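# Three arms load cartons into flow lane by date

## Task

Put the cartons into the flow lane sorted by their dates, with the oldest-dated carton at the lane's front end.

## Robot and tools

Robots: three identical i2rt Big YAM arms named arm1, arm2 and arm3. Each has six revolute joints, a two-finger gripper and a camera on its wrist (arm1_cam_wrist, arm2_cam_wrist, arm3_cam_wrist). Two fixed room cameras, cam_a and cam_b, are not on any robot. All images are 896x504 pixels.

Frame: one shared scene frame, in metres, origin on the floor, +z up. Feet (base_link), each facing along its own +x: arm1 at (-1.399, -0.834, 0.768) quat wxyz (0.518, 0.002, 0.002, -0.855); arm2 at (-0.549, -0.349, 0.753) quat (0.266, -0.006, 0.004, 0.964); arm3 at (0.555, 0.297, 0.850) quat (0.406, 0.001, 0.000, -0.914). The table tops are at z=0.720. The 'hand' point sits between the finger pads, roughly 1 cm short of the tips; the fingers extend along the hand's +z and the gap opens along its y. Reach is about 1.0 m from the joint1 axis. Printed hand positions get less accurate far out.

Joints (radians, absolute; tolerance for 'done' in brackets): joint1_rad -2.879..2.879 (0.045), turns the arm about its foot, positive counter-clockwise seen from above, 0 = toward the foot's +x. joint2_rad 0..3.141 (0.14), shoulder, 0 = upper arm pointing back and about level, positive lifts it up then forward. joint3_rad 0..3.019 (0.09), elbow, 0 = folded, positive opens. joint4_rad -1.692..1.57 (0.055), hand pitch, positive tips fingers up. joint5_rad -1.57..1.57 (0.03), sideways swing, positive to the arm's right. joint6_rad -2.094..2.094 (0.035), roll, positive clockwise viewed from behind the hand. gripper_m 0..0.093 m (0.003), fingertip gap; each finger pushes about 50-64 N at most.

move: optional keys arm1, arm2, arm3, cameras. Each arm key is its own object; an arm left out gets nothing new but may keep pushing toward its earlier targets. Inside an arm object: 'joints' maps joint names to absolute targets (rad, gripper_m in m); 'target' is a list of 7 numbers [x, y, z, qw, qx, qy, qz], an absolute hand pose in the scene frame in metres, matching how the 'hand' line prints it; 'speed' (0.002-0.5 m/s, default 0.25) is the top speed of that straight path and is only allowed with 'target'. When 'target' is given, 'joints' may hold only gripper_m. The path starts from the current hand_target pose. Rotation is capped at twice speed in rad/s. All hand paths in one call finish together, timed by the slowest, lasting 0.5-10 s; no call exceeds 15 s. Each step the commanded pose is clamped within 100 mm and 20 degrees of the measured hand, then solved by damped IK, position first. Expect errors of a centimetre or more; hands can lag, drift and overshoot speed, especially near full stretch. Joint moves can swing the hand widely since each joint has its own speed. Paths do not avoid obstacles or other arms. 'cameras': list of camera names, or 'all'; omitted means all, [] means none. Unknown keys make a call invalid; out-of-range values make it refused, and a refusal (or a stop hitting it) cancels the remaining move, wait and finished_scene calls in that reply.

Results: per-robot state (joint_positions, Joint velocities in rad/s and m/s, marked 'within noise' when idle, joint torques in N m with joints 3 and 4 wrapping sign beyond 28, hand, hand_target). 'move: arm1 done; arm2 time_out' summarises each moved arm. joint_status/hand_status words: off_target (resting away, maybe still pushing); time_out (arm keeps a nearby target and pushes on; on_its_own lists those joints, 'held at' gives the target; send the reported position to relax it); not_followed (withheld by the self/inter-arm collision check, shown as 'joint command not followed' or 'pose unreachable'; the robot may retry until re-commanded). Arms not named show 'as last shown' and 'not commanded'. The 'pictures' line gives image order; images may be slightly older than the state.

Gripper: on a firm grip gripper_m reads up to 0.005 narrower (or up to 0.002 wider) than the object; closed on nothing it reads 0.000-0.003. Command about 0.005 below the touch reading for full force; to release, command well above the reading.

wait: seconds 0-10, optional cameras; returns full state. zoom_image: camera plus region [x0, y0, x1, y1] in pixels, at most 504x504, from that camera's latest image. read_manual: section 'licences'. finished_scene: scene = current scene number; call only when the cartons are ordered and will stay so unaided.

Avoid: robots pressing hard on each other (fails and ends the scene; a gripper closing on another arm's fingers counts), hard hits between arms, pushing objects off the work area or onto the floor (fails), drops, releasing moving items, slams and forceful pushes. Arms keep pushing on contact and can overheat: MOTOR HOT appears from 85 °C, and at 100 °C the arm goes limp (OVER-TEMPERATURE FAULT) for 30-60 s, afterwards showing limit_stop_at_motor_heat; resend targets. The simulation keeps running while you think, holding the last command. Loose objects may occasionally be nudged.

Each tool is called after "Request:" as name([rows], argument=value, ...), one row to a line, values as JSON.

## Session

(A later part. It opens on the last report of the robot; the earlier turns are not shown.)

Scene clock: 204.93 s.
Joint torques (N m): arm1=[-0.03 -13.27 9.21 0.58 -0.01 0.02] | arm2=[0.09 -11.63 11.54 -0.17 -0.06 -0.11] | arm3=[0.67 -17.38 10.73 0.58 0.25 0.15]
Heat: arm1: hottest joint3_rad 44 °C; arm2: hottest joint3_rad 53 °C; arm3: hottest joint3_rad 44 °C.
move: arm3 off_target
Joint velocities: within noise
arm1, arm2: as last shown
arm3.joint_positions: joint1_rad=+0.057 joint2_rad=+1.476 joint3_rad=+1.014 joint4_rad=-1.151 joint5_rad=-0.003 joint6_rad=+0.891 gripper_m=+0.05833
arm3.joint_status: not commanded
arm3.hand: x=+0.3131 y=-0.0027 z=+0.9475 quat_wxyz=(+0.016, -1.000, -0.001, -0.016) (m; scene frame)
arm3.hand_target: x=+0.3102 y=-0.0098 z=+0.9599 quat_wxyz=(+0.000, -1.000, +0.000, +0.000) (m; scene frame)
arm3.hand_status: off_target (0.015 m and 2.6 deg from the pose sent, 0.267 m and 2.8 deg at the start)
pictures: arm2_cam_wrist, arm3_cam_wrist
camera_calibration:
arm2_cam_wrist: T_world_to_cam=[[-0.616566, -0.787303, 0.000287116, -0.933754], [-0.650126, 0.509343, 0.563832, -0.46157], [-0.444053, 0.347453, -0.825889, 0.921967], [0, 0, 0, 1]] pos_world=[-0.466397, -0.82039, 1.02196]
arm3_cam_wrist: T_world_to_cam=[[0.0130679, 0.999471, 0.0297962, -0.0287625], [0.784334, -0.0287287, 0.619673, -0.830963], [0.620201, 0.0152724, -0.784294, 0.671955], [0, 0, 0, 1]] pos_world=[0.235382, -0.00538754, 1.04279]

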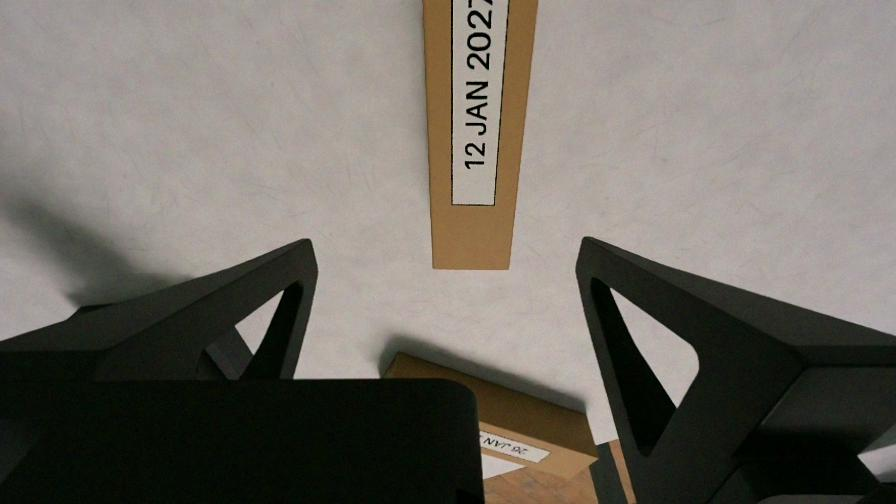

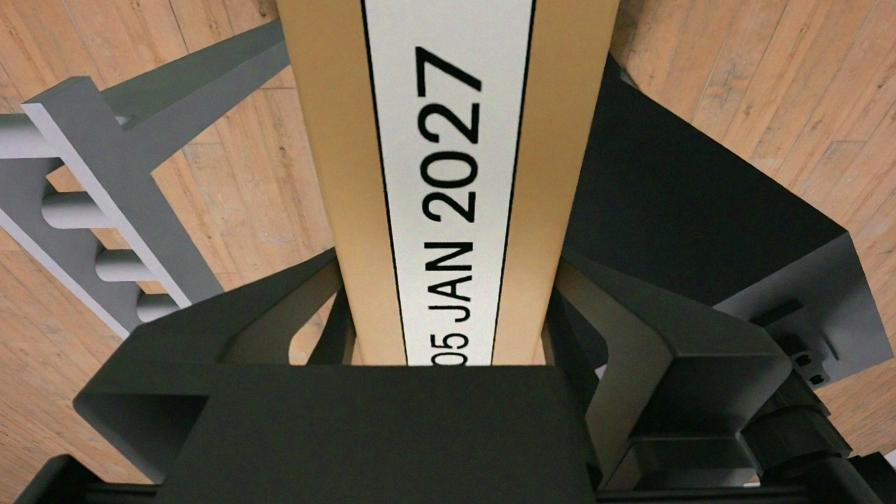

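Request:
move(arm2={"target": [-0.524, -0.791, 0.763, 0, 0.3223, 0.9467, 0], "speed": 0.25}, arm3={"target": [0.54, -0.347, 0.85, 0.0006, -0.9985, 0.0109, 0.0541], "speed": 0.4}, cameras=["arm2_cam_wrist"])

Request:
move(arm2={"joints": {"gripper_m": 0.05}}, arm3={"target": [0.54, -0.3265, 0.788, 0.0006, -0.9985, 0.0109, 0.0541], "speed": 0.12}, cameras=["arm2_cam_wrist", "arm3_cam_wrist", "cam_b"])

Scene clock: 218.50 s.
Joint torques (N m): arm1=[0.03 -13.33 9.2 0.58 -0.01 0.02] | arm2=[-0.03 -11.75 7.02 0.75 -0.02 -0.12] | arm3=[-0.56 -28.51 14.83 -0.23 0.4 0.16]
Heat: arm1: hottest joint3_rad 45 °C; arm2: hottest joint3_rad 53 °C; arm3: hottest joint3_rad 44 °C.
move: arm2 off_target; arm3 off_target
Joint velocities: within noise
arm1: as last shown
arm2.joint_positions: joint1_rad=+2.170 joint2_rad=+1.720 joint3_rad=+1.058 joint4_rad=-0.905 joint5_rad=+0.007 joint6_rad=-0.843 gripper_m=+0.09008
arm2.joint_status: not commanded
arm2.hand: x=-0.5236 y=-0.7956 z=+0.7728 quat_wxyz=(+0.004, +0.328, +0.945, -0.007) (m; scene frame)
arm2.hand_target: x=-0.5240 y=-0.7908 z=+0.7632 quat_wxyz=(+0.000, +0.322, +0.947, +0.000) (m; scene frame)
arm2.hand_status: off_target (0.011 m and 1.1 deg from the pose sent, 0.163 m and 1.1 deg at the start)
arm3.joint_positions: joint1_rad=+0.750 joint2_rad=+2.184 joint3_rad=+1.703 joint4_rad=-1.139 joint5_rad=+0.105 joint6_rad=+1.591 gripper_m=+0.05833
arm3.joint_status: not commanded
arm3.hand: x=+0.5457 y=-0.3248 z=+0.8300 quat_wxyz=(+0.023, -0.998, +0.001, +0.052) (m; scene frame)
arm3.hand_target: x=+0.5398 y=-0.3457 z=+0.8505 quat_wxyz=(+0.000, -0.998, +0.011, +0.054) (m; scene frame)
arm3.hand_status: off_target (0.030 m and 2.9 deg from the pose sent, 0.424 m and 8.3 deg at the start; pose on its path clipped on 15 of 67 steps)
pictures: arm2_cam_wrist
camera_calibration:
arm2_cam_wrist: T_world_to_cam=[[-0.615429, -0.78784, 0.0235606, -0.969294], [-0.647171, 0.522156, 0.555448, -0.344702], [-0.449906, 0.326591, -0.831217, 0.789522], [0, 0, 0, 1]] pos_world=[-0.464403, -0.841512, 0.870566]

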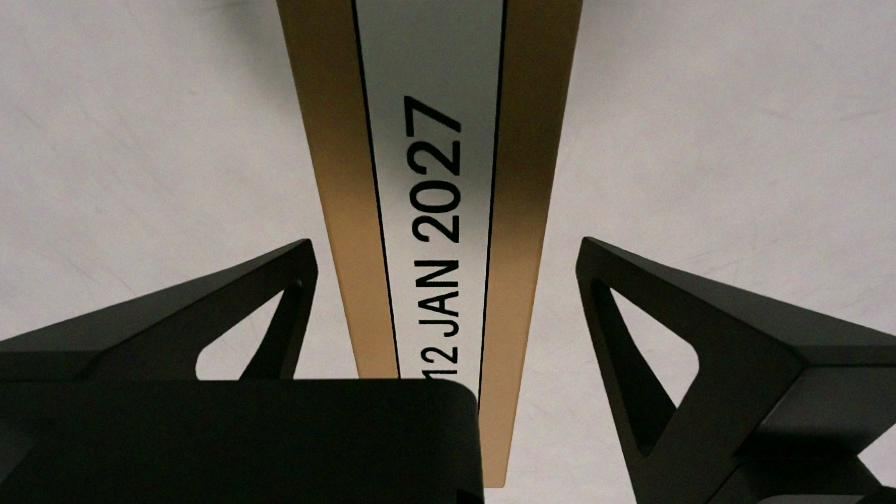

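Scene clock: 219.67 s.
Joint torques (N m): arm1=[0.03 -13.33 9.2 0.58 -0.01 0.02] | arm2=[-0.03 -11.69 7.01 0.75 0.03 -0.11] | arm3=[-0.85 -27.11 9.33 0.77 0.6 0.12]
Heat: arm1: hottest joint3_rad 45 °C; arm2: hottest joint3_rad 53 °C; arm3: hottest joint3_rad 44 °C.
move: arm2 off_target; arm3 done
Joint velocities: within noise
arm1: as last shown
arm2.joint_positions: joint1_rad=+2.170 joint2_rad=+1.720 joint3_rad=+1.058 joint4_rad=-0.905 joint5_rad=+0.006 joint6_rad=-0.844 gripper_m=+0.06036
arm2.joint_status: gripper_m off_target (ended at +0.06040, target +0.05000)
arm2.hand: x=-0.5234 y=-0.7956 z=+0.7728 quat_wxyz=(+0.004, +0.328, +0.945, -0.007) (m; scene frame)
arm2.hand_target: x=-0.5241 y=-0.7908 z=+0.7632 quat_wxyz=(+0.000, +0.322, +0.947, +0.000) (m; scene frame)
arm2.hand_status: not commanded
arm3.joint_positions: joint1_rad=+0.750 joint2_rad=+2.206 joint3_rad=+1.638 joint4_rad=-1.008 joint5_rad=+0.099 joint6_rad=+1.594 gripper_m=+0.05833
arm3.joint_status: not commanded
arm3.hand: x=+0.5468 y=-0.3245 z=+0.7945 quat_wxyz=(+0.002, -0.999, +0.004, +0.048) (m; scene frame)
arm3.hand_target: x=+0.5399 y=-0.3264 z=+0.7881 quat_wxyz=(+0.001, -0.998, +0.011, +0.054) (m; scene frame)
arm3.hand_status: done (0.010 m and 1.0 deg from the pose sent, 0.042 m and 2.9 deg at the start)
pictures: arm2_cam_wrist, arm3_cam_wrist, cam_b
camera_calibration:
arm2_cam_wrist: T_world_to_cam=[[-0.615171, -0.788064, 0.022805, -0.968584], [-0.647989, 0.52188, 0.554754, -0.344634], [-0.449083, 0.326491, -0.831702, 0.790415], [0, 0, 0, 1]] pos_world=[-0.464202, -0.841512, 0.870665]
arm3_cam_wrist: T_world_to_cam=[[0.0236593, 0.999719, -0.00109853, 0.313293], [0.856858, -0.0197122, 0.515176, -0.882361], [0.51501, -0.01313, -0.857084, 0.518115], [0, 0, 0, 1]] pos_world=[0.481811, -0.323795, 0.898983]

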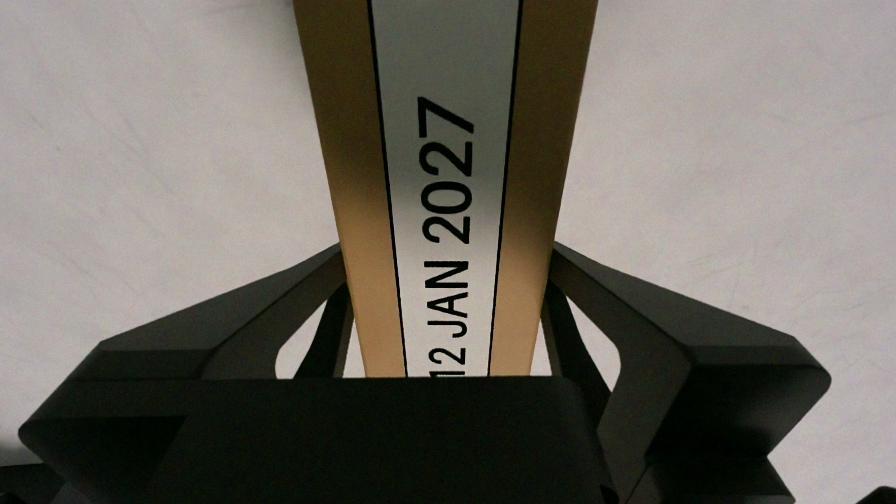

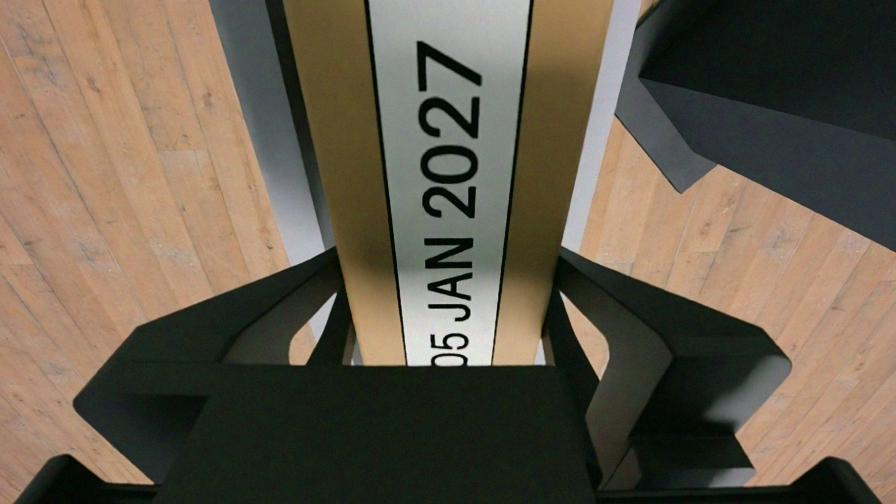

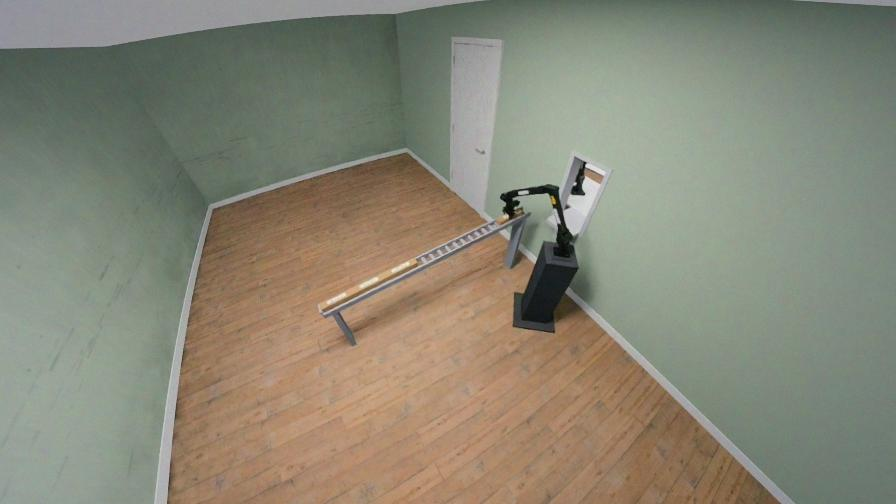

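Request:
move(arm2={"target": [-0.524, -0.791, 0.95, 0, 0.3223, 0.9467, 0], "speed": 0.3}, arm3={"target": [0.54, -0.326, 0.793, 0.0006, -0.9985, 0.0109, 0.0541], "speed": 0.1, "joints": {"gripper_m": 0.078}}, cameras=[])

Request:
move(arm2={"joints": {"joint1_rad": -1.592, "joint2_rad": 1.466, "joint3_rad": 1.23, "joint4_rad": -1.287, "joint5_rad": 0, "joint6_rad": 1.01}}, arm3={"target": [0.51, -0.30, 0.92, 0.0006, -0.9985, 0.0109, 0.0541], "speed": 0.3}, cameras=["arm2_cam_wrist", "arm3_cam_wrist", "cam_b"])

Request:
move(arm2={"target": [0.025, 0.01, 0.895, 0, 0, -1, 0], "speed": 0.35}, arm3={"target": [0.33, -0.008, 0.955, 0, -1, 0, 0], "speed": 0.4, "joints": {"gripper_m": 0.093}}, cameras=[])

Request:
move(arm2={"target": [0.035, 0.014, 0.791, 0, 0, -1, 0], "speed": 0.15}, cameras=["arm2_cam_wrist"])

Request:
move(arm2={"target": [0.035, 0.012, 0.800, 0, 0, -1, 0], "speed": 0.1, "joints": {"gripper_m": 0.09}}, cameras=[])

Request:
move(arm2={"target": [0.033, 0.006, 0.94, 0, 0, -1, 0], "speed": 0.3}, cameras=[])

Request:
move(arm2={"target": [-0.36, 0.0, 0.945, 0, 0, -1, 0], "speed": 0.4}, cameras=[])

Request:
move(arm2={"joints": {"joint1_rad": 1.176, "joint2_rad": 1.319, "joint3_rad": 1.079, "joint4_rad": -1.331, "joint5_rad": 0, "joint6_rad": 0.2}}, arm3={"target": [0.024, -0.002, 0.87, 0, -1, 0, 0], "speed": 0.35}, cameras=["arm2_cam_wrist", "arm3_cam_wrist", "cam_b"])

Scene clock: 233.70 s.
Joint torques (N m): arm1=[0.03 -13.27 9.22 0.58 -0.01 0.02] | arm2=[0.21 -11.34 15.16 -0.1 -0.02 -0.09] | arm3=[-0.62 -27.81 9.33 0.39 0.27 0.12]
Heat: arm1: hottest joint3_rad 45 °C; arm2: hottest joint3_rad 52 °C; arm3: hottest joint3_rad 43 °C.
move: arm2 off_target; arm3 done
Joint velocities: within noise
arm1: as last shown
arm1.hand_target: x=-1.1785 y=-1.2136 z=+0.9627 quat_wxyz=(-0.069, -0.496, -0.865, +0.037) (m; scene frame)
arm2.joint_positions: joint1_rad=+2.170 joint2_rad=+1.520 joint3_rad=+1.253 joint4_rad=-1.376 joint5_rad=+0.008 joint6_rad=-0.844 gripper_m=+0.06036
arm2.joint_status: not commanded
arm2.hand: x=-0.5268 y=-0.7677 z=+0.9242 quat_wxyz=(-0.011, +0.327, +0.945, +0.028) (m; scene frame)
arm2.hand_target: x=-0.5242 y=-0.7891 z=+0.9502 quat_wxyz=(+0.000, +0.322, +0.947, +0.000) (m; scene frame)
arm2.hand_status: off_target (0.035 m and 3.5 deg from the pose sent, 0.177 m and 1.1 deg at the start; pose on its path clipped on 4 of 47 steps)
arm3.joint_positions: joint1_rad=+0.750 joint2_rad=+2.206 joint3_rad=+1.638 joint4_rad=-1.007 joint5_rad=+0.108 joint6_rad=+1.594 gripper_m=+0.07794
arm3.joint_status: all done
arm3.hand: x=+0.5452 y=-0.3248 z=+0.7946 quat_wxyz=(+0.001, -0.999, +0.004, +0.053) (m; scene frame)
arm3.hand_target: x=+0.5399 y=-0.3260 z=+0.7930 quat_wxyz=(+0.000, -0.998, +0.011, +0.054) (m; scene frame)
arm3.hand_status: done (0.006 m and 0.8 deg from the pose sent, 0.007 m and 1.1 deg at the start)
pictures: none
No camera images: "cameras" was empty.

Scene clock: 236.47 s.
Joint torques (N m): arm1=[0.09 -13.27 9.21 0.59 -0.01 0.02] | arm2=[-0.21 -13.16 9.09 -0.03 0.02 0.08] | arm3=[-0.32 -23.3 12.04 -0.09 0.23 -0.03]
Heat: arm1: hottest joint3_rad 45 °C; arm2: hottest joint3_rad 52 °C; arm3: hottest joint3_rad 42 °C.
move: arm2 done; arm3 done
Joint velocities: within noise
arm1: as last shown
arm2.joint_positions: joint1_rad=-1.591 joint2_rad=+1.487 joint3_rad=+1.237 joint4_rad=-1.278 joint5_rad=+0.001 joint6_rad=+1.000 gripper_m=+0.06045
arm2.joint_status: all done
arm2.hand: x=-0.3172 y=+0.0241 z=+0.9242 quat_wxyz=(-0.016, +0.006, -1.000, -0.012) (m; scene frame)
arm2.hand_target: x=-0.3199 y=+0.0195 z=+0.9303 quat_wxyz=(-0.017, +0.000, -1.000, -0.015) (m; scene frame)
arm2.hand_status: not commanded
arm3.joint_positions: joint1_rad=+0.696 joint2_rad=+1.968 joint3_rad=+1.622 joint4_rad=-1.203 joint5_rad=+0.109 joint6_rad=+1.559 gripper_m=+0.07794
arm3.joint_status: not commanded
arm3.hand: x=+0.5125 y=-0.2969 z=+0.9288 quat_wxyz=(-0.009, -0.998, +0.014, +0.054) (m; scene frame)
arm3.hand_target: x=+0.5100 y=-0.2998 z=+0.9200 quat_wxyz=(+0.000, -0.998, +0.011, +0.054) (m; scene frame)
arm3.hand_status: done (0.010 m and 1.2 deg from the pose sent, 0.133 m and 0.8 deg at the start)
pictures: arm2_cam_wrist, arm3_cam_wrist, cam_b
camera_calibration:
arm2_cam_wrist: T_world_to_cam=[[0.0159076, -0.999823, -0.0100532, 0.0364711], [-0.842511, -0.0188178, 0.53835, -0.75634], [-0.538443, -0.0000939484, -0.842662, 0.730895], [0, 0, 0, 1]] pos_world=[-0.24426, 0.0223007, 1.02344]
arm3_cam_wrist: T_world_to_cam=[[0.042146, 0.998816, -0.0242934, 0.298382], [0.862158, -0.0240709, 0.506067, -0.917161], [0.504883, -0.0422735, -0.862152, 0.652506], [0, 0, 0, 1]] pos_world=[0.448723, -0.292522, 1.03395]

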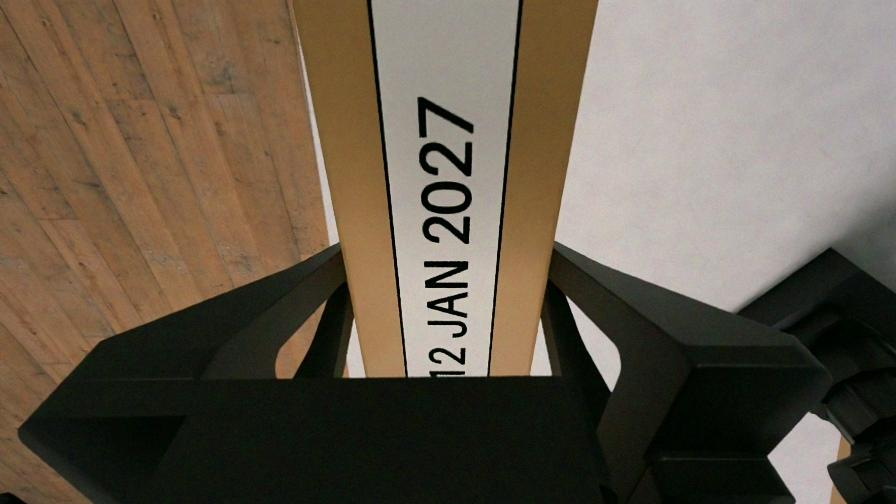

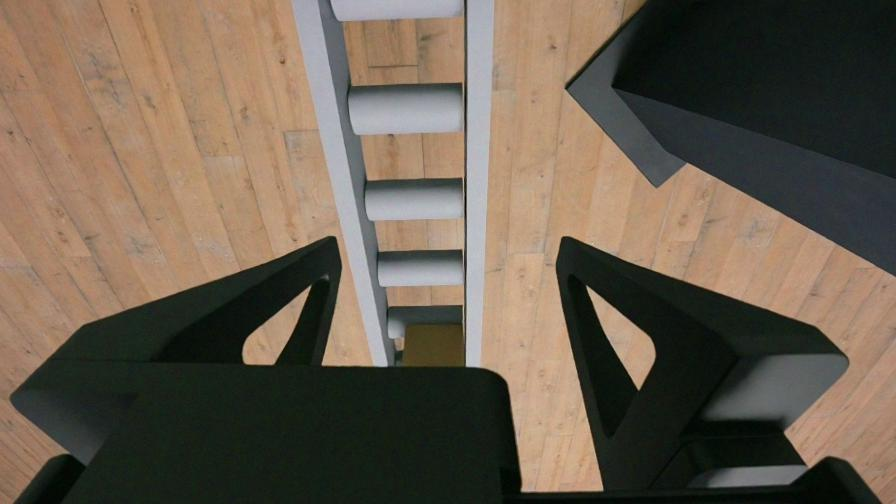

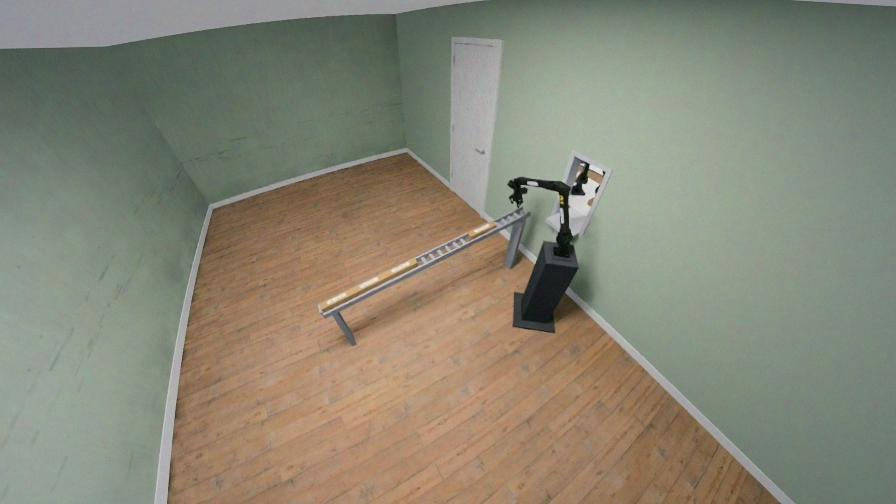

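Scene clock: 238.90 s.
Joint torques (N m): arm1=[0.03 -13.33 9.21 0.57 -0.01 0.02] | arm2=[0.26 -21.54 16.1 -0.31 -0.05 -0.11] | arm3=[-0.44 -14.51 9.72 0.05 0 -0.04]
Heat: arm1: hottest joint3_rad 45 °C; arm2: hottest joint3_rad 53 °C; arm3: hottest joint3_rad 42 °C.
move: arm2 off_target; arm3 done
Joint velocities: within noise
arm1: as last shown
arm2.joint_positions: joint1_rad=-2.056 joint2_rad=+2.171 joint3_rad=+2.051 joint4_rad=-1.518 joint5_rad=-0.013 joint6_rad=+0.564 gripper_m=+0.06045
arm2.joint_status: not commanded
arm2.hand: x=+0.0088 y=-0.0063 z=+0.8678 quat_wxyz=(+0.027, -0.010, -0.999, +0.018) (m; scene frame)
arm2.hand_target: x=+0.0230 y=+0.0088 z=+0.8953 quat_wxyz=(-0.001, +0.000, -1.000, +0.000) (m; scene frame)
arm2.hand_status: off_target (0.036 m and 3.9 deg from the pose sent, 0.344 m and 2.4 deg at the start; pose on its path clipped on 3 of 73 steps)
arm3.joint_positions: joint1_rad=+0.111 joint2_rad=+1.426 joint3_rad=+0.983 joint4_rad=-1.117 joint5_rad=+0.004 joint6_rad=+0.948 gripper_m=+0.09291
arm3.joint_status: all done
arm3.hand: x=+0.3302 y=-0.0121 z=+0.9549 quat_wxyz=(-0.003, -1.000, +0.001, +0.004) (m; scene frame)
arm3.hand_target: x=+0.3301 y=-0.0080 z=+0.9550 quat_wxyz=(+0.000, -1.000, +0.000, +0.000) (m; scene frame)
arm3.hand_status: done (0.004 m and 0.6 deg from the pose sent, 0.343 m and 6.5 deg at the start)
pictures: none
No camera images: "cameras" was empty.

Scene clock: 240.23 s.
Joint torques (N m): arm1=[0.03 -13.27 9.22 0.58 -0.01 0.03] | arm2=[-0.21 -22.3 9.43 0.65 -0.05 -0.03] | arm3=[-0.44 -14.51 9.69 0.02 0.03 -0.04]
Heat: arm1: hottest joint3_rad 45 °C; arm2: hottest joint3_rad 53 °C; arm3: hottest joint3_rad 42 °C.
move: arm2 done
Joint velocities: within noise
arm1, arm3: as last shown
arm2.joint_positions: joint1_rad=-2.056 joint2_rad=+2.261 joint3_rad=+2.026 joint4_rad=-1.333 joint5_rad=-0.013 joint6_rad=+0.563 gripper_m=+0.06045
arm2.joint_status: not commanded
arm2.hand: x=+0.0374 y=+0.0102 z=+0.7990 quat_wxyz=(-0.003, -0.008, -1.000, -0.001) (m; scene frame)
arm2.hand_target: x=+0.0349 y=+0.0140 z=+0.7910 quat_wxyz=(+0.000, +0.000, -1.000, +0.000) (m; scene frame)
arm2.hand_status: done (0.009 m and 1.0 deg from the pose sent, 0.084 m and 3.9 deg at the start)
arm3.hand: x=+0.3302 y=-0.0121 z=+0.9549 quat_wxyz=(-0.003, -1.000, +0.000, +0.004) (m; scene frame)
pictures: arm2_cam_wrist
camera_calibration:
arm2_cam_wrist: T_world_to_cam=[[-0.0122086, -0.999862, 0.0112921, -0.000346344], [-0.827569, 0.016442, 0.561123, -0.409534], [-0.561231, -0.0024945, -0.827655, 0.805238], [0, 0, 0, 1]] pos_world=[0.113003, 0.00839594, 0.896263]

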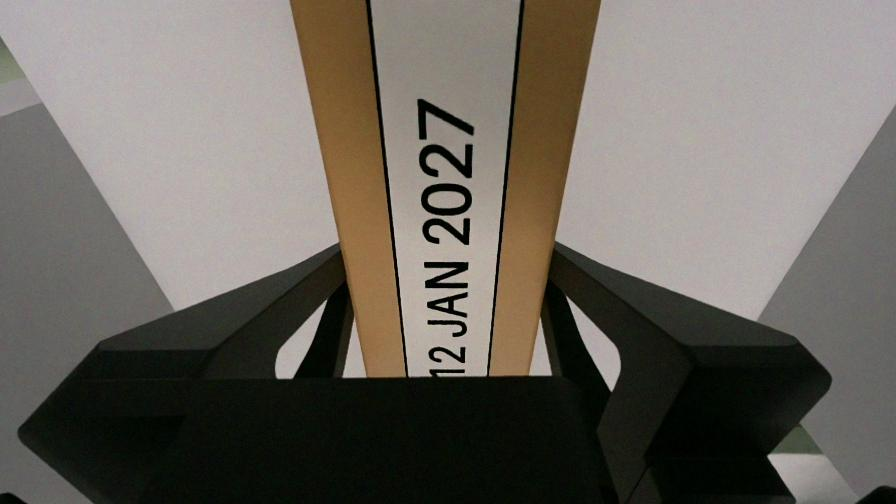

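Scene clock: 241.20 s.
Joint torques (N m): arm1=[0.09 -13.33 9.21 0.58 -0.01 0.03] | arm2=[-0.03 -23.12 9.83 -0.05 -0.02 -0.11] | arm3=[-0.32 -14.51 9.72 0.01 0.01 -0.02]
Heat: arm1: hottest joint3_rad 45 °C; arm2: hottest joint3_rad 53 °C; arm3: hottest joint3_rad 42 °C.
move: arm2 done
Joint velocities: within noise
arm1.joint_positions: joint1_rad=+1.019 joint2_rad=+1.408 joint3_rad=+1.193 joint4_rad=-1.216 joint5_rad=+0.002 joint6_rad=+0.001 gripper_m=+0.08995
arm1.joint_status: not commanded
arm1.hand: x=-1.1770 y=-1.2089 z=+0.9566 quat_wxyz=(-0.060, -0.494, -0.867, +0.032) (m; scene frame)
arm1.hand_target: x=-1.1785 y=-1.2136 z=+0.9627 quat_wxyz=(-0.069, -0.496, -0.865, +0.037) (m; scene frame)
arm1.hand_status: not commanded
arm2.joint_positions: joint1_rad=-2.056 joint2_rad=+2.261 joint3_rad=+2.026 joint4_rad=-1.333 joint5_rad=-0.014 joint6_rad=+0.561 gripper_m=+0.08995
arm2.joint_status: all done
arm2.hand: x=+0.0374 y=+0.0103 z=+0.7990 quat_wxyz=(-0.003, -0.008, -1.000, -0.001) (m; scene frame)
arm2.hand_target: x=+0.0350 y=+0.0120 z=+0.7999 quat_wxyz=(+0.000, +0.000, -1.000, +0.000) (m; scene frame)
arm2.hand_status: done (0.003 m and 0.9 deg from the pose sent, 0.003 m and 1.0 deg at the start)
arm3: as last shown
pictures: none
No camera images: "cameras" was empty.

Scene clock: 242.83 s.
Joint torques (N m): arm1=[0.03 -13.33 9.22 0.55 -0.01 0.02] | arm2=[-0.56 -20.31 14.49 -0.34 -0.01 -0.12] | arm3=[-0.44 -14.51 9.73 0.08 0.02 -0.04]
Heat: arm1: hottest joint3_rad 45 °C; arm2: hottest joint3_rad 53 °C; arm3: hottest joint3_rad 42 °C.
move: arm2 off_target
Joint velocities: within noise
arm1, arm3: as last shown
arm2.joint_positions: joint1_rad=-2.056 joint2_rad=+2.182 joint3_rad=+2.237 joint4_rad=-1.657 joint5_rad=-0.014 joint6_rad=+0.552 gripper_m=+0.08995
arm2.joint_status: not commanded
arm2.hand: x=+0.0199 y=+0.0020 z=+0.9311 quat_wxyz=(+0.012, -0.003, -1.000, +0.008) (m; scene frame)
arm2.hand_target: x=+0.0322 y=+0.0055 z=+0.9399 quat_wxyz=(-0.001, +0.000, -1.000, +0.000) (m; scene frame)
arm2.hand_status: off_target (0.016 m and 1.7 deg from the pose sent, 0.141 m and 0.9 deg at the start)
pictures: none
No camera images: "cameras" was empty.

Scene clock: 245.00 s.
Joint torques (N m): arm1=[0.09 -13.33 9.22 0.58 -0.01 0.02] | arm2=[0.26 -9.7 8.29 0.75 0.12 0.14] | arm3=[-0.44 -14.74 9.68 0.05 0.01 -0.02]
Heat: arm1: hottest joint3_rad 45 °C; arm2: hottest joint3_rad 53 °C; arm3: hottest joint3_rad 42 °C.
move: arm2 done
Joint velocities: within noise
arm1, arm3: as last shown
arm2.joint_positions: joint1_rad=-1.544 joint2_rad=+1.387 joint3_rad=+1.209 joint4_rad=-1.377 joint5_rad=-0.015 joint6_rad=+1.052 gripper_m=+0.08995
arm2.joint_status: not commanded
arm2.hand: x=-0.3567 y=+0.0022 z=+0.9526 quat_wxyz=(-0.002, +0.003, -1.000, -0.005) (m; scene frame)
arm2.hand_target: x=-0.3599 y=-0.0001 z=+0.9451 quat_wxyz=(+0.000, +0.000, -1.000, +0.000) (m; scene frame)
arm2.hand_status: done (0.009 m and 0.7 deg from the pose sent, 0.380 m and 1.7 deg at the start)
pictures: none
No camera images: "cameras" was empty.

Scene clock: 247.33 s.
Joint torques (N m): arm1=[0.03 -13.33 9.21 0.57 -0.01 0.02] | arm2=[0.5 -8.7 8.09 0.25 0.02 -0.11] | arm3=[0.26 -23.71 13.59 0.03 0 -0.04]
Heat: arm1: hottest joint3_rad 45 °C; arm2: hottest joint3_rad 52 °C; arm3: hottest joint3_rad 43 °C.
move: arm2 done; arm3 off_target
Joint velocities: within noise
arm1: as last shown
arm2.joint_positions: joint1_rad=+1.170 joint2_rad=+1.322 joint3_rad=+1.100 joint4_rad=-1.328 joint5_rad=-0.001 joint6_rad=+0.210 gripper_m=+0.09001
arm2.joint_status: all done
arm2.hand: x=-0.8512 y=-0.5661 z=+0.9375 quat_wxyz=(+0.011, +0.978, +0.209, -0.006) (m; scene frame)
arm2.hand_target: x=-0.8434 y=-0.5633 z=+0.9304 quat_wxyz=(+0.007, +0.976, +0.217, +0.003) (m; scene frame)
arm2.hand_status: not commanded
arm3.joint_positions: joint1_rad=-0.323 joint2_rad=+2.041 joint3_rad=+1.589 joint4_rad=-1.116 joint5_rad=+0.003 joint6_rad=+0.524 gripper_m=+0.09291
arm3.joint_status: not commanded
arm3.hand: x=+0.0331 y=+0.0049 z=+0.8732 quat_wxyz=(+0.001, -1.000, +0.005, +0.000) (m; scene frame)
arm3.hand_target: x=+0.0244 y=-0.0018 z=+0.8700 quat_wxyz=(+0.000, -1.000, +0.000, +0.000) (m; scene frame)
arm3.hand_status: off_target (0.012 m and 0.6 deg from the pose sent, 0.318 m and 0.5 deg at the start)
pictures: arm2_cam_wrist, arm3_cam_wrist, cam_b
camera_calibration:
arm2_cam_wrist: T_world_to_cam=[[-0.412616, 0.91088, -0.00673976, 0.168818], [0.758526, 0.34768, 0.551141, 0.33384], [0.504367, 0.222298, -0.834385, 1.46024], [0, 0, 0, 1]] pos_world=[-0.920067, -0.594451, 1.03555]
arm3_cam_wrist: T_world_to_cam=[[0.0264072, 0.999651, -0.000409028, -0.00450578], [0.803352, -0.0209782, 0.595135, -0.544366], [0.594918, -0.0160445, -0.803626, 0.805049], [0, 0, 0, 1]] pos_world=[-0.0415022, 0.00600097, 0.970927]

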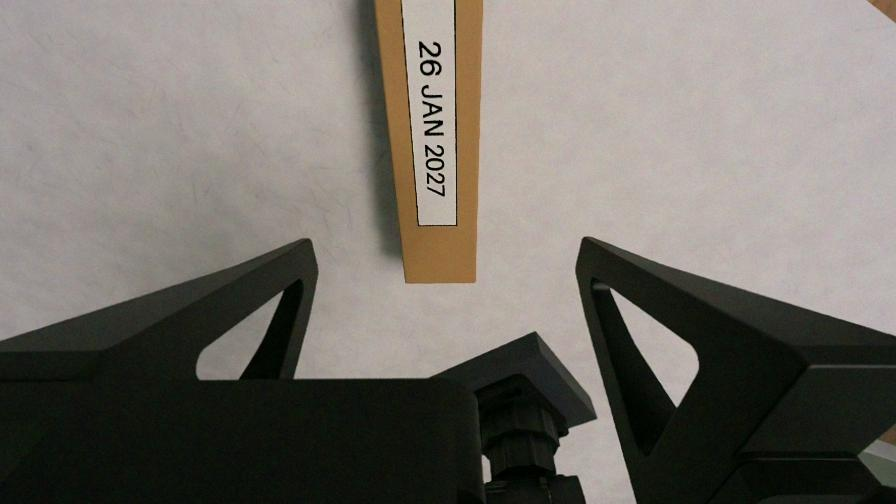

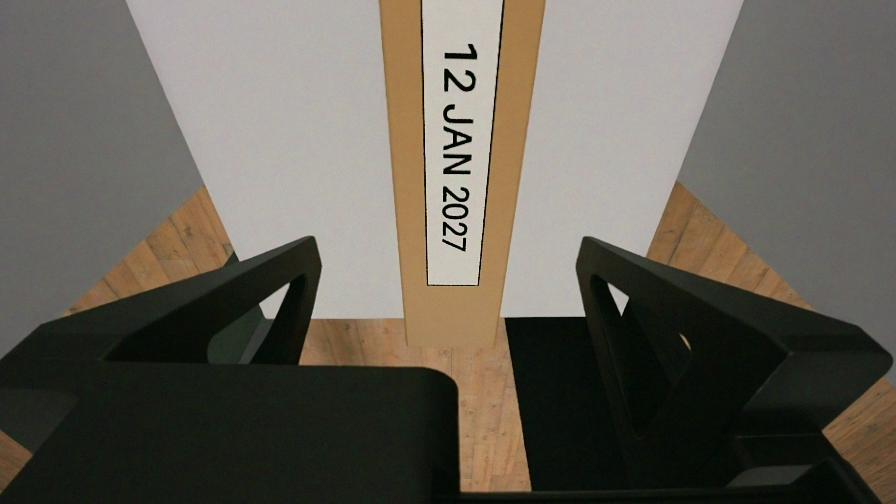

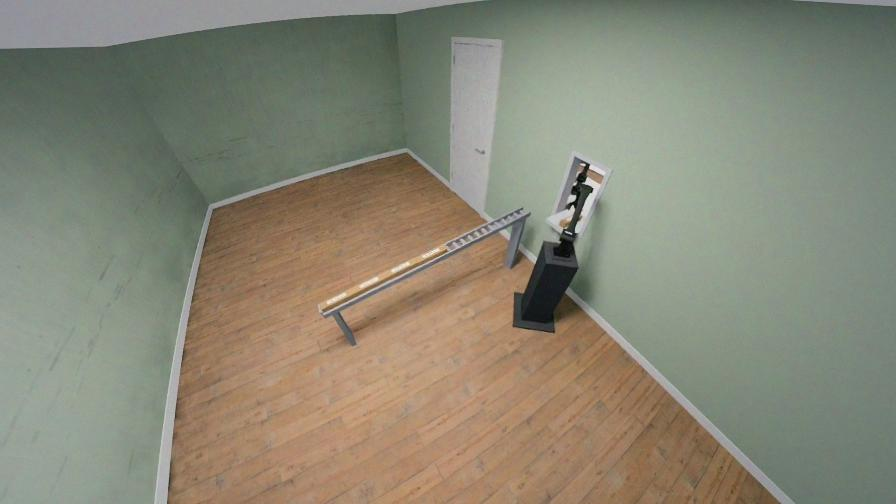

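Request:
move(arm2={"target": [-0.835, -0.5765, 0.763, 0, 0.9763, 0.2164, 0], "speed": 0.25}, arm3={"target": [0.015, 0.0015, 0.795, 0, -1, 0, 0], "speed": 0.18}, cameras=["arm2_cam_wrist", "arm3_cam_wrist"])

Request:
move(arm2={"joints": {"gripper_m": 0.05}}, arm3={"joints": {"gripper_m": 0.05}}, cameras=[])

Request:
move(arm2={"target": [-0.835, -0.5765, 0.95, 0, 0.9763, 0.2164, 0], "speed": 0.3}, arm3={"target": [0.031, 0.004, 0.95, 0, -1, 0, 0], "speed": 0.35}, cameras=[])

Request:
move(arm2={"joints": {"joint1_rad": -1.592, "joint2_rad": 1.466, "joint3_rad": 1.23, "joint4_rad": -1.287, "joint5_rad": 0, "joint6_rad": 1.01}}, arm3={"target": [0.31, -0.01, 0.96, 0, -1, 0, 0], "speed": 0.4}, cameras=["arm2_cam_wrist", "arm3_cam_wrist"])

Scene clock: 261.63 s.
Joint torques (N m): arm1=[0.09 -13.27 9.21 0.57 -0.01 0.02] | arm2=[0.73 -8.41 6.94 0.73 0.07 0.11] | arm3=[-0.67 -25 10.59 0.81 0 -0.03]
Heat: arm1: hottest joint3_rad 45 °C; arm2: hottest joint3_rad 51 °C; arm3: hottest joint3_rad 43 °C.
move: arm2 done; arm3 off_target
Joint velocities: within noise
arm1: as last shown
arm2.joint_positions: joint1_rad=+1.208 joint2_rad=+1.534 joint3_rad=+0.827 joint4_rad=-0.851 joint5_rad=+0.013 joint6_rad=+0.232 gripper_m=+0.09001
arm2.joint_status: not commanded
arm2.hand: x=-0.8403 y=-0.5759 z=+0.7707 quat_wxyz=(+0.004, +0.976, +0.217, -0.006) (m; scene frame)
arm2.hand_target: x=-0.8350 y=-0.5764 z=+0.7632 quat_wxyz=(+0.000, +0.976, +0.216, +0.000) (m; scene frame)
arm2.hand_status: done (0.009 m and 0.8 deg from the pose sent, 0.175 m and 1.7 deg at the start)
arm3.joint_positions: joint1_rad=-0.323 joint2_rad=+2.155 joint3_rad=+1.589 joint4_rad=-0.999 joint5_rad=+0.003 joint6_rad=+0.511 gripper_m=+0.09291
arm3.joint_status: not commanded
arm3.hand: x=+0.0219 y=-0.0015 z=+0.8072 quat_wxyz=(+0.000, -1.000, -0.001, +0.002) (m; scene frame)
arm3.hand_target: x=+0.0154 y=+0.0017 z=+0.7952 quat_wxyz=(+0.000, -1.000, +0.000, +0.000) (m; scene frame)
arm3.hand_status: off_target (0.014 m and 0.3 deg from the pose sent, 0.080 m and 0.6 deg at the start)
pictures: arm2_cam_wrist, arm3_cam_wrist
camera_calibration:
arm2_cam_wrist: T_world_to_cam=[[-0.427449, 0.904, 0.00843096, 0.152928], [0.753882, 0.351289, 0.55521, 0.415884], [0.498948, 0.24368, -0.831668, 1.32343], [0, 0, 0, 1]] pos_world=[-0.908479, -0.606834, 0.868458]
arm3_cam_wrist: T_world_to_cam=[[0.0141829, 0.999896, -0.00250773, 0.00419496], [0.805722, -0.00994344, 0.59221, -0.493785], [0.592124, -0.0104198, -0.80578, 0.760488], [0, 0, 0, 1]] pos_world=[-0.0525088, -0.00118031, 0.905221]

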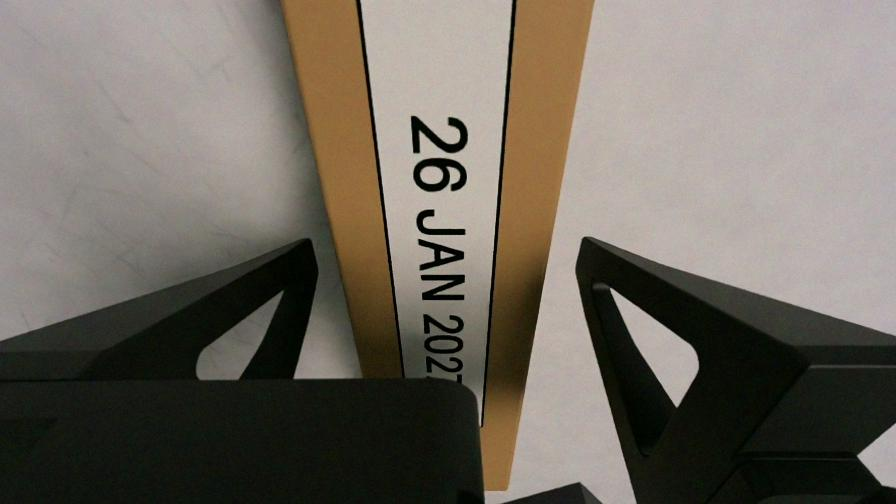

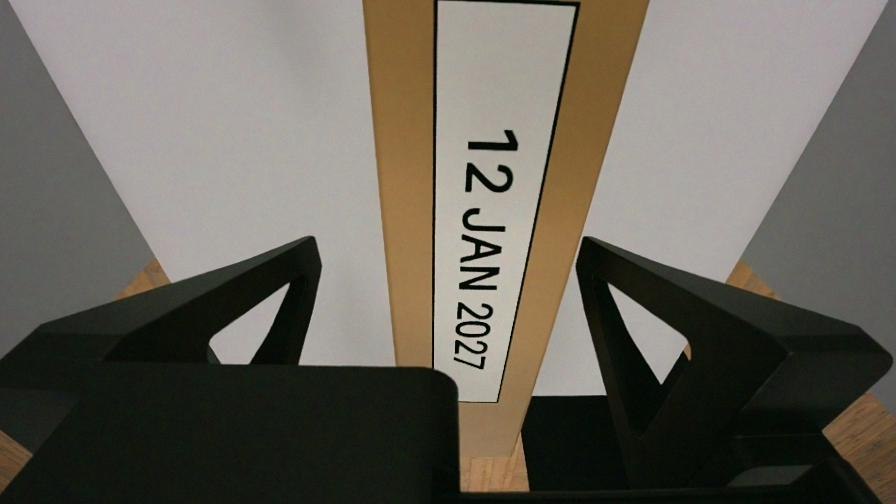

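Scene clock: 262.27 s.
Joint torques (N m): arm1=[0.03 -13.27 9.22 0.57 -0.01 0.03] | arm2=[0.62 -8.47 6.94 0.77 0.06 0.1] | arm3=[-0.56 -24.76 10.51 0.69 0 -0.03]
Heat: arm1: hottest joint3_rad 45 °C; arm2: hottest joint3_rad 51 °C; arm3: hottest joint3_rad 43 °C.
move: arm2 off_target; arm3 off_target
Joint velocities: within noise
arm1: as last shown
arm2.joint_positions: joint1_rad=+1.210 joint2_rad=+1.534 joint3_rad=+0.827 joint4_rad=-0.850 joint5_rad=+0.014 joint6_rad=+0.232 gripper_m=+0.06054
arm2.joint_status: gripper_m off_target (ended at +0.06057, target +0.05000)
arm2.hand: x=-0.8401 y=-0.5764 z=+0.7707 quat_wxyz=(+0.004, +0.976, +0.217, -0.006) (m; scene frame)
arm2.hand_target: x=-0.8350 y=-0.5763 z=+0.7632 quat_wxyz=(+0.000, +0.976, +0.216, +0.000) (m; scene frame)
arm2.hand_status: not commanded
arm3.joint_positions: joint1_rad=-0.326 joint2_rad=+2.155 joint3_rad=+1.589 joint4_rad=-0.999 joint5_rad=+0.003 joint6_rad=+0.511 gripper_m=+0.05776
arm3.joint_status: gripper_m off_target (ended at +0.05779, target +0.05000)
arm3.hand: x=+0.0209 y=+0.0001 z=+0.8072 quat_wxyz=(+0.000, -1.000, +0.001, +0.002) (m; scene frame)
arm3.hand_target: x=+0.0154 y=+0.0018 z=+0.7952 quat_wxyz=(+0.000, -1.000, +0.000, +0.000) (m; scene frame)
arm3.hand_status: not commanded
pictures: none
No camera images: "cameras" was empty.

Scene clock: 263.80 s.
Joint torques (N m): arm1=[0.09 -13.39 9.2 0.58 -0.01 0.02] | arm2=[0.73 -7.41 15.5 -0.29 0.02 0.1] | arm3=[0.38 -25.93 14.83 -0.2 0.03 0.08]
Heat: arm1: hottest joint3_rad 45 °C; arm2: hottest joint3_rad 52 °C; arm3: hottest joint3_rad 43 °C.
move: arm2 off_target; arm3 off_target
Joint velocities: within noise
arm1: as last shown
arm2.joint_positions: joint1_rad=+1.215 joint2_rad=+1.305 joint3_rad=+1.042 joint4_rad=-1.372 joint5_rad=+0.014 joint6_rad=+0.239 gripper_m=+0.06054
arm2.joint_status: not commanded
arm2.hand: x=-0.8179 y=-0.5582 z=+0.9221 quat_wxyz=(-0.014, +0.976, +0.217, +0.029) (m; scene frame)
arm2.hand_target: x=-0.8335 y=-0.5752 z=+0.9500 quat_wxyz=(+0.001, +0.976, +0.216, +0.000) (m; scene frame)
arm2.hand_status: off_target (0.037 m and 3.7 deg from the pose sent, 0.179 m and 0.8 deg at the start; pose on its path clipped on 5 of 46 steps)
arm3.joint_positions: joint1_rad=-0.326 joint2_rad=+1.973 joint3_rad=+1.639 joint4_rad=-1.276 joint5_rad=+0.002 joint6_rad=+0.511 gripper_m=+0.05776
arm3.joint_status: not commanded
arm3.hand: x=+0.0446 y=+0.0133 z=+0.9304 quat_wxyz=(+0.011, -1.000, +0.001, -0.018) (m; scene frame)
arm3.hand_target: x=+0.0317 y=+0.0045 z=+0.9503 quat_wxyz=(+0.000, -1.000, +0.000, +0.000) (m; scene frame)
arm3.hand_status: off_target (0.026 m and 2.4 deg from the pose sent, 0.143 m and 0.3 deg at the start)
pictures: none
No camera images: "cameras" was empty.

Scene clock: 266.27 s.
Joint torques (N m): arm1=[0.09 -13.33 9.21 0.55 -0.01 0.02] | arm2=[-0.15 -12.45 13.01 -0.17 -0.07 0.08] | arm3=[0.79 -17.08 10.41 0.64 0.18 0.14]
Heat: arm1: hottest joint3_rad 45 °C; arm2: hottest joint3_rad 52 °C; arm3: hottest joint3_rad 44 °C.
move: arm2 done; arm3 off_target
Joint velocities: within noise
arm1: as last shown
arm2.joint_positions: joint1_rad=-1.592 joint2_rad=+1.483 joint3_rad=+1.185 joint4_rad=-1.278 joint5_rad=+0.001 joint6_rad=+1.000 gripper_m=+0.06060
arm2.joint_status: all done
arm2.hand: x=-0.3262 y=+0.0082 z=+0.9067 quat_wxyz=(-0.004, +0.005, -1.000, +0.008) (m; scene frame)
arm2.hand_target: x=-0.3197 y=+0.0194 z=+0.9303 quat_wxyz=(-0.017, +0.000, -1.000, -0.014) (m; scene frame)
arm2.hand_status: not commanded
arm3.joint_positions: joint1_rad=+0.057 joint2_rad=+1.472 joint3_rad=+1.019 joint4_rad=-1.151 joint5_rad=-0.001 joint6_rad=+0.892 gripper_m=+0.05776
arm3.joint_status: not commanded
arm3.hand: x=+0.3113 y=-0.0040 z=+0.9505 quat_wxyz=(+0.013, -1.000, +0.000, -0.012) (m; scene frame)
arm3.hand_target: x=+0.3100 y=-0.0099 z=+0.9601 quat_wxyz=(+0.000, -1.000, +0.000, +0.000) (m; scene frame)
arm3.hand_status: off_target (0.011 m and 2.0 deg from the pose sent, 0.268 m and 2.4 deg at the start)
pictures: arm2_cam_wrist, arm3_cam_wrist
camera_calibration:
arm2_cam_wrist: T_world_to_cam=[[0.0146658, -0.999457, 0.0295012, -0.0157799], [-0.829067, 0.00433856, 0.559133, -0.76945], [-0.558957, -0.0326586, -0.828553, 0.692026], [0, 0, 0, 1]] pos_world=[-0.250881, 0.0101676, 1.00407]
arm3_cam_wrist: T_world_to_cam=[[0.01472, 0.999615, 0.0235186, -0.0220724], [0.788566, -0.0260675, 0.614397, -0.827797], [0.614773, 0.00950209, -0.788647, 0.681248], [0, 0, 0, 1]] pos_world=[0.234285, -0.00598795, 1.04638]

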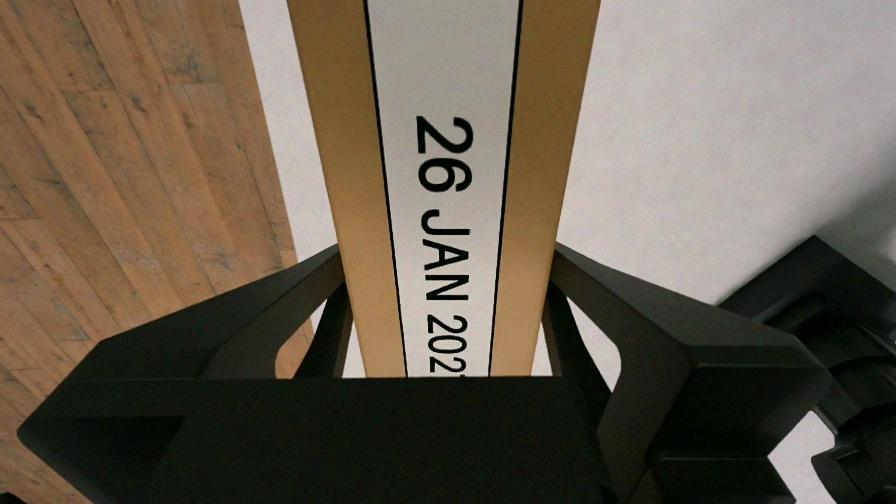

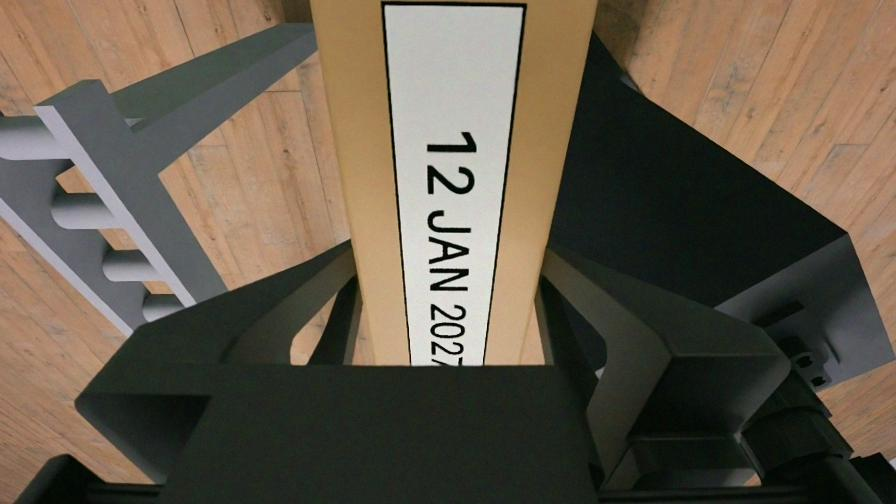

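Request:
move(arm2={"target": [0.025, 0.01, 0.895, 0, 0, -1, 0], "speed": 0.35}, arm3={"target": [0.54, -0.347, 0.865, 0.0006, -0.9985, 0.0109, 0.0541], "speed": 0.4}, cameras=[])

Request:
move(arm2={"target": [0.035, 0.011, 0.791, 0, 0, -1, 0], "speed": 0.15}, arm3={"target": [0.54, -0.3265, 0.803, 0.0006, -0.9985, 0.0109, 0.0541], "speed": 0.12}, cameras=["arm2_cam_wrist", "arm3_cam_wrist", "cam_b"])

Scene clock: 277.87 s.
Joint torques (N m): arm1=[0.09 -13.33 9.21 0.57 0 0.03] | arm2=[0.21 -22.42 16.27 -0.32 -0.05 -0.11] | arm3=[-0.38 -27.58 14.76 -0.18 0.32 0.15]
Heat: arm1: hottest joint3_rad 45 °C; arm2: hottest joint3_rad 54 °C; arm3: hottest joint3_rad 44 °C.
move: arm2 off_target; arm3 off_target
Joint velocities: within noise
arm1.joint_positions: joint1_rad=+1.019 joint2_rad=+1.408 joint3_rad=+1.193 joint4_rad=-1.216 joint5_rad=+0.002 joint6_rad=+0.001 gripper_m=+0.08995
arm1.joint_status: not commanded
arm1.hand: x=-1.1770 y=-1.2089 z=+0.9566 quat_wxyz=(-0.060, -0.494, -0.867, +0.032) (m; scene frame)
arm1.hand_target: x=-1.1785 y=-1.2136 z=+0.9627 quat_wxyz=(-0.069, -0.496, -0.865, +0.037) (m; scene frame)
arm1.hand_status: not commanded
arm2.joint_positions: joint1_rad=-2.056 joint2_rad=+2.174 joint3_rad=+2.048 joint4_rad=-1.517 joint5_rad=-0.013 joint6_rad=+0.565 gripper_m=+0.06060
arm2.joint_status: not commanded
arm2.hand: x=+0.0079 y=-0.0067 z=+0.8647 quat_wxyz=(+0.029, -0.010, -0.999, +0.019) (m; scene frame)
arm2.hand_target: x=+0.0228 y=+0.0086 z=+0.8954 quat_wxyz=(-0.001, +0.000, -1.000, +0.000) (m; scene frame)
arm2.hand_status: off_target (0.039 m and 4.2 deg from the pose sent, 0.351 m and 1.2 deg at the start)
arm3.joint_positions: joint1_rad=+0.750 joint2_rad=+2.162 joint3_rad=+1.721 joint4_rad=-1.171 joint5_rad=+0.106 joint6_rad=+1.591 gripper_m=+0.05776
arm3.joint_status: not commanded
arm3.hand: x=+0.5454 y=-0.3271 z=+0.8494 quat_wxyz=(+0.020, -0.998, +0.002, +0.053) (m; scene frame)
arm3.hand_target: x=+0.5398 y=-0.3459 z=+0.8654 quat_wxyz=(+0.000, -0.998, +0.011, +0.054) (m; scene frame)
arm3.hand_status: off_target (0.026 m and 2.5 deg from the pose sent, 0.421 m and 7.8 deg at the start; pose on its path clipped on 10 of 72 steps)
pictures: none
No camera images: "cameras" was empty.

Scene clock: 279.30 s.
Joint torques (N m): arm1=[0.03 -13.27 9.21 0.58 -0.01 0.02] | arm2=[-0.09 -22.18 9.36 0.65 0 -0.12] | arm3=[-0.73 -27.11 9.65 0.62 0.36 0.13]
Heat: arm1: hottest joint3_rad 45 °C; arm2: hottest joint3_rad 54 °C; arm3: hottest joint3_rad 44 °C.
move: arm2 done; arm3 done
Joint velocities: within noise
arm1: as last shown
arm2.joint_positions: joint1_rad=-2.056 joint2_rad=+2.259 joint3_rad=+2.017 joint4_rad=-1.329 joint5_rad=-0.014 joint6_rad=+0.560 gripper_m=+0.06060
arm2.joint_status: not commanded
arm2.hand: x=+0.0357 y=+0.0093 z=+0.7970 quat_wxyz=(-0.001, -0.007, -1.000, +0.000) (m; scene frame)
arm2.hand_target: x=+0.0350 y=+0.0108 z=+0.7909 quat_wxyz=(+0.000, +0.000, -1.000, +0.000) (m; scene frame)
arm2.hand_status: done (0.006 m and 0.8 deg from the pose sent, 0.081 m and 4.2 deg at the start)
arm3.joint_positions: joint1_rad=+0.750 joint2_rad=+2.187 joint3_rad=+1.642 joint4_rad=-1.033 joint5_rad=+0.106 joint6_rad=+1.593 gripper_m=+0.05776
arm3.joint_status: not commanded
arm3.hand: x=+0.5456 y=-0.3240 z=+0.8076 quat_wxyz=(+0.002, -0.999, +0.003, +0.052) (m; scene frame)
arm3.hand_target: x=+0.5399 y=-0.3263 z=+0.8030 quat_wxyz=(+0.001, -0.998, +0.011, +0.054) (m; scene frame)
arm3.hand_status: done (0.008 m and 0.9 deg from the pose sent, 0.047 m and 2.5 deg at the start)
pictures: arm2_cam_wrist, arm3_cam_wrist, cam_b
camera_calibration:
arm2_cam_wrist: T_world_to_cam=[[-0.00918614, -0.999876, 0.0127638, -0.00259415], [-0.825842, 0.0147832, 0.563708, -0.411941], [-0.563827, -0.00536254, -0.825876, 0.801353], [0, 0, 0, 1]] pos_world=[0.111602, 0.00779325, 0.894065]
arm3_cam_wrist: T_world_to_cam=[[0.0221458, 0.999755, -0.000050541, 0.312701], [0.860376, -0.0190326, 0.509305, -0.88499], [0.509179, -0.0113224, -0.860586, 0.536527], [0, 0, 0, 1]] pos_world=[0.481311, -0.323393, 0.912474]

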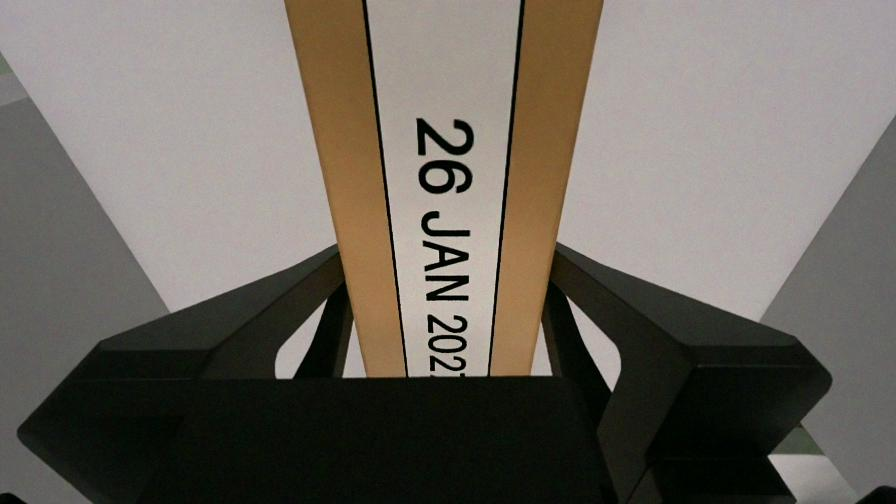

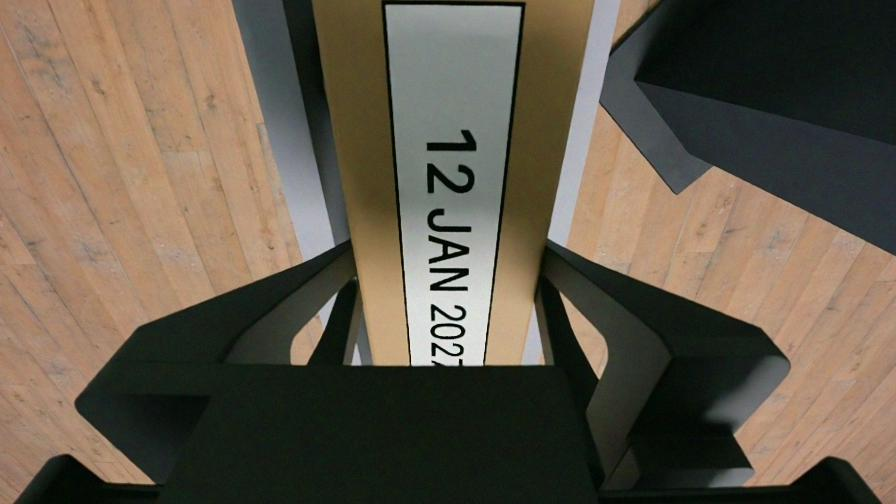

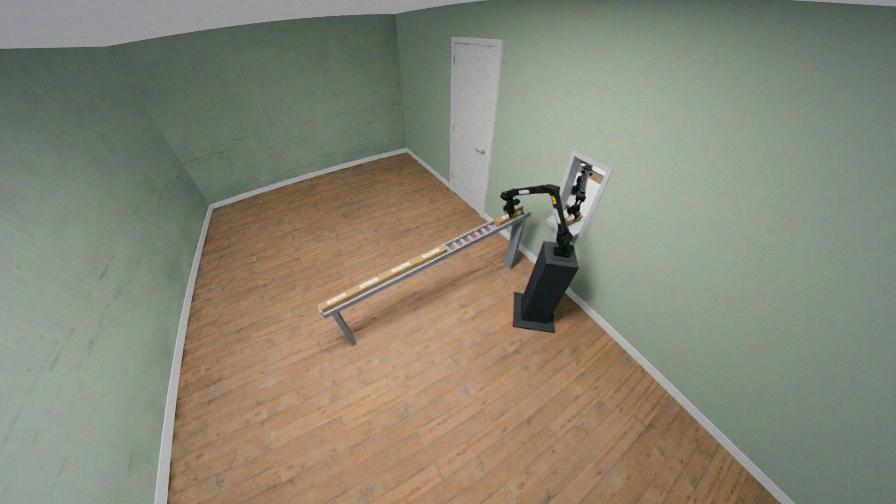

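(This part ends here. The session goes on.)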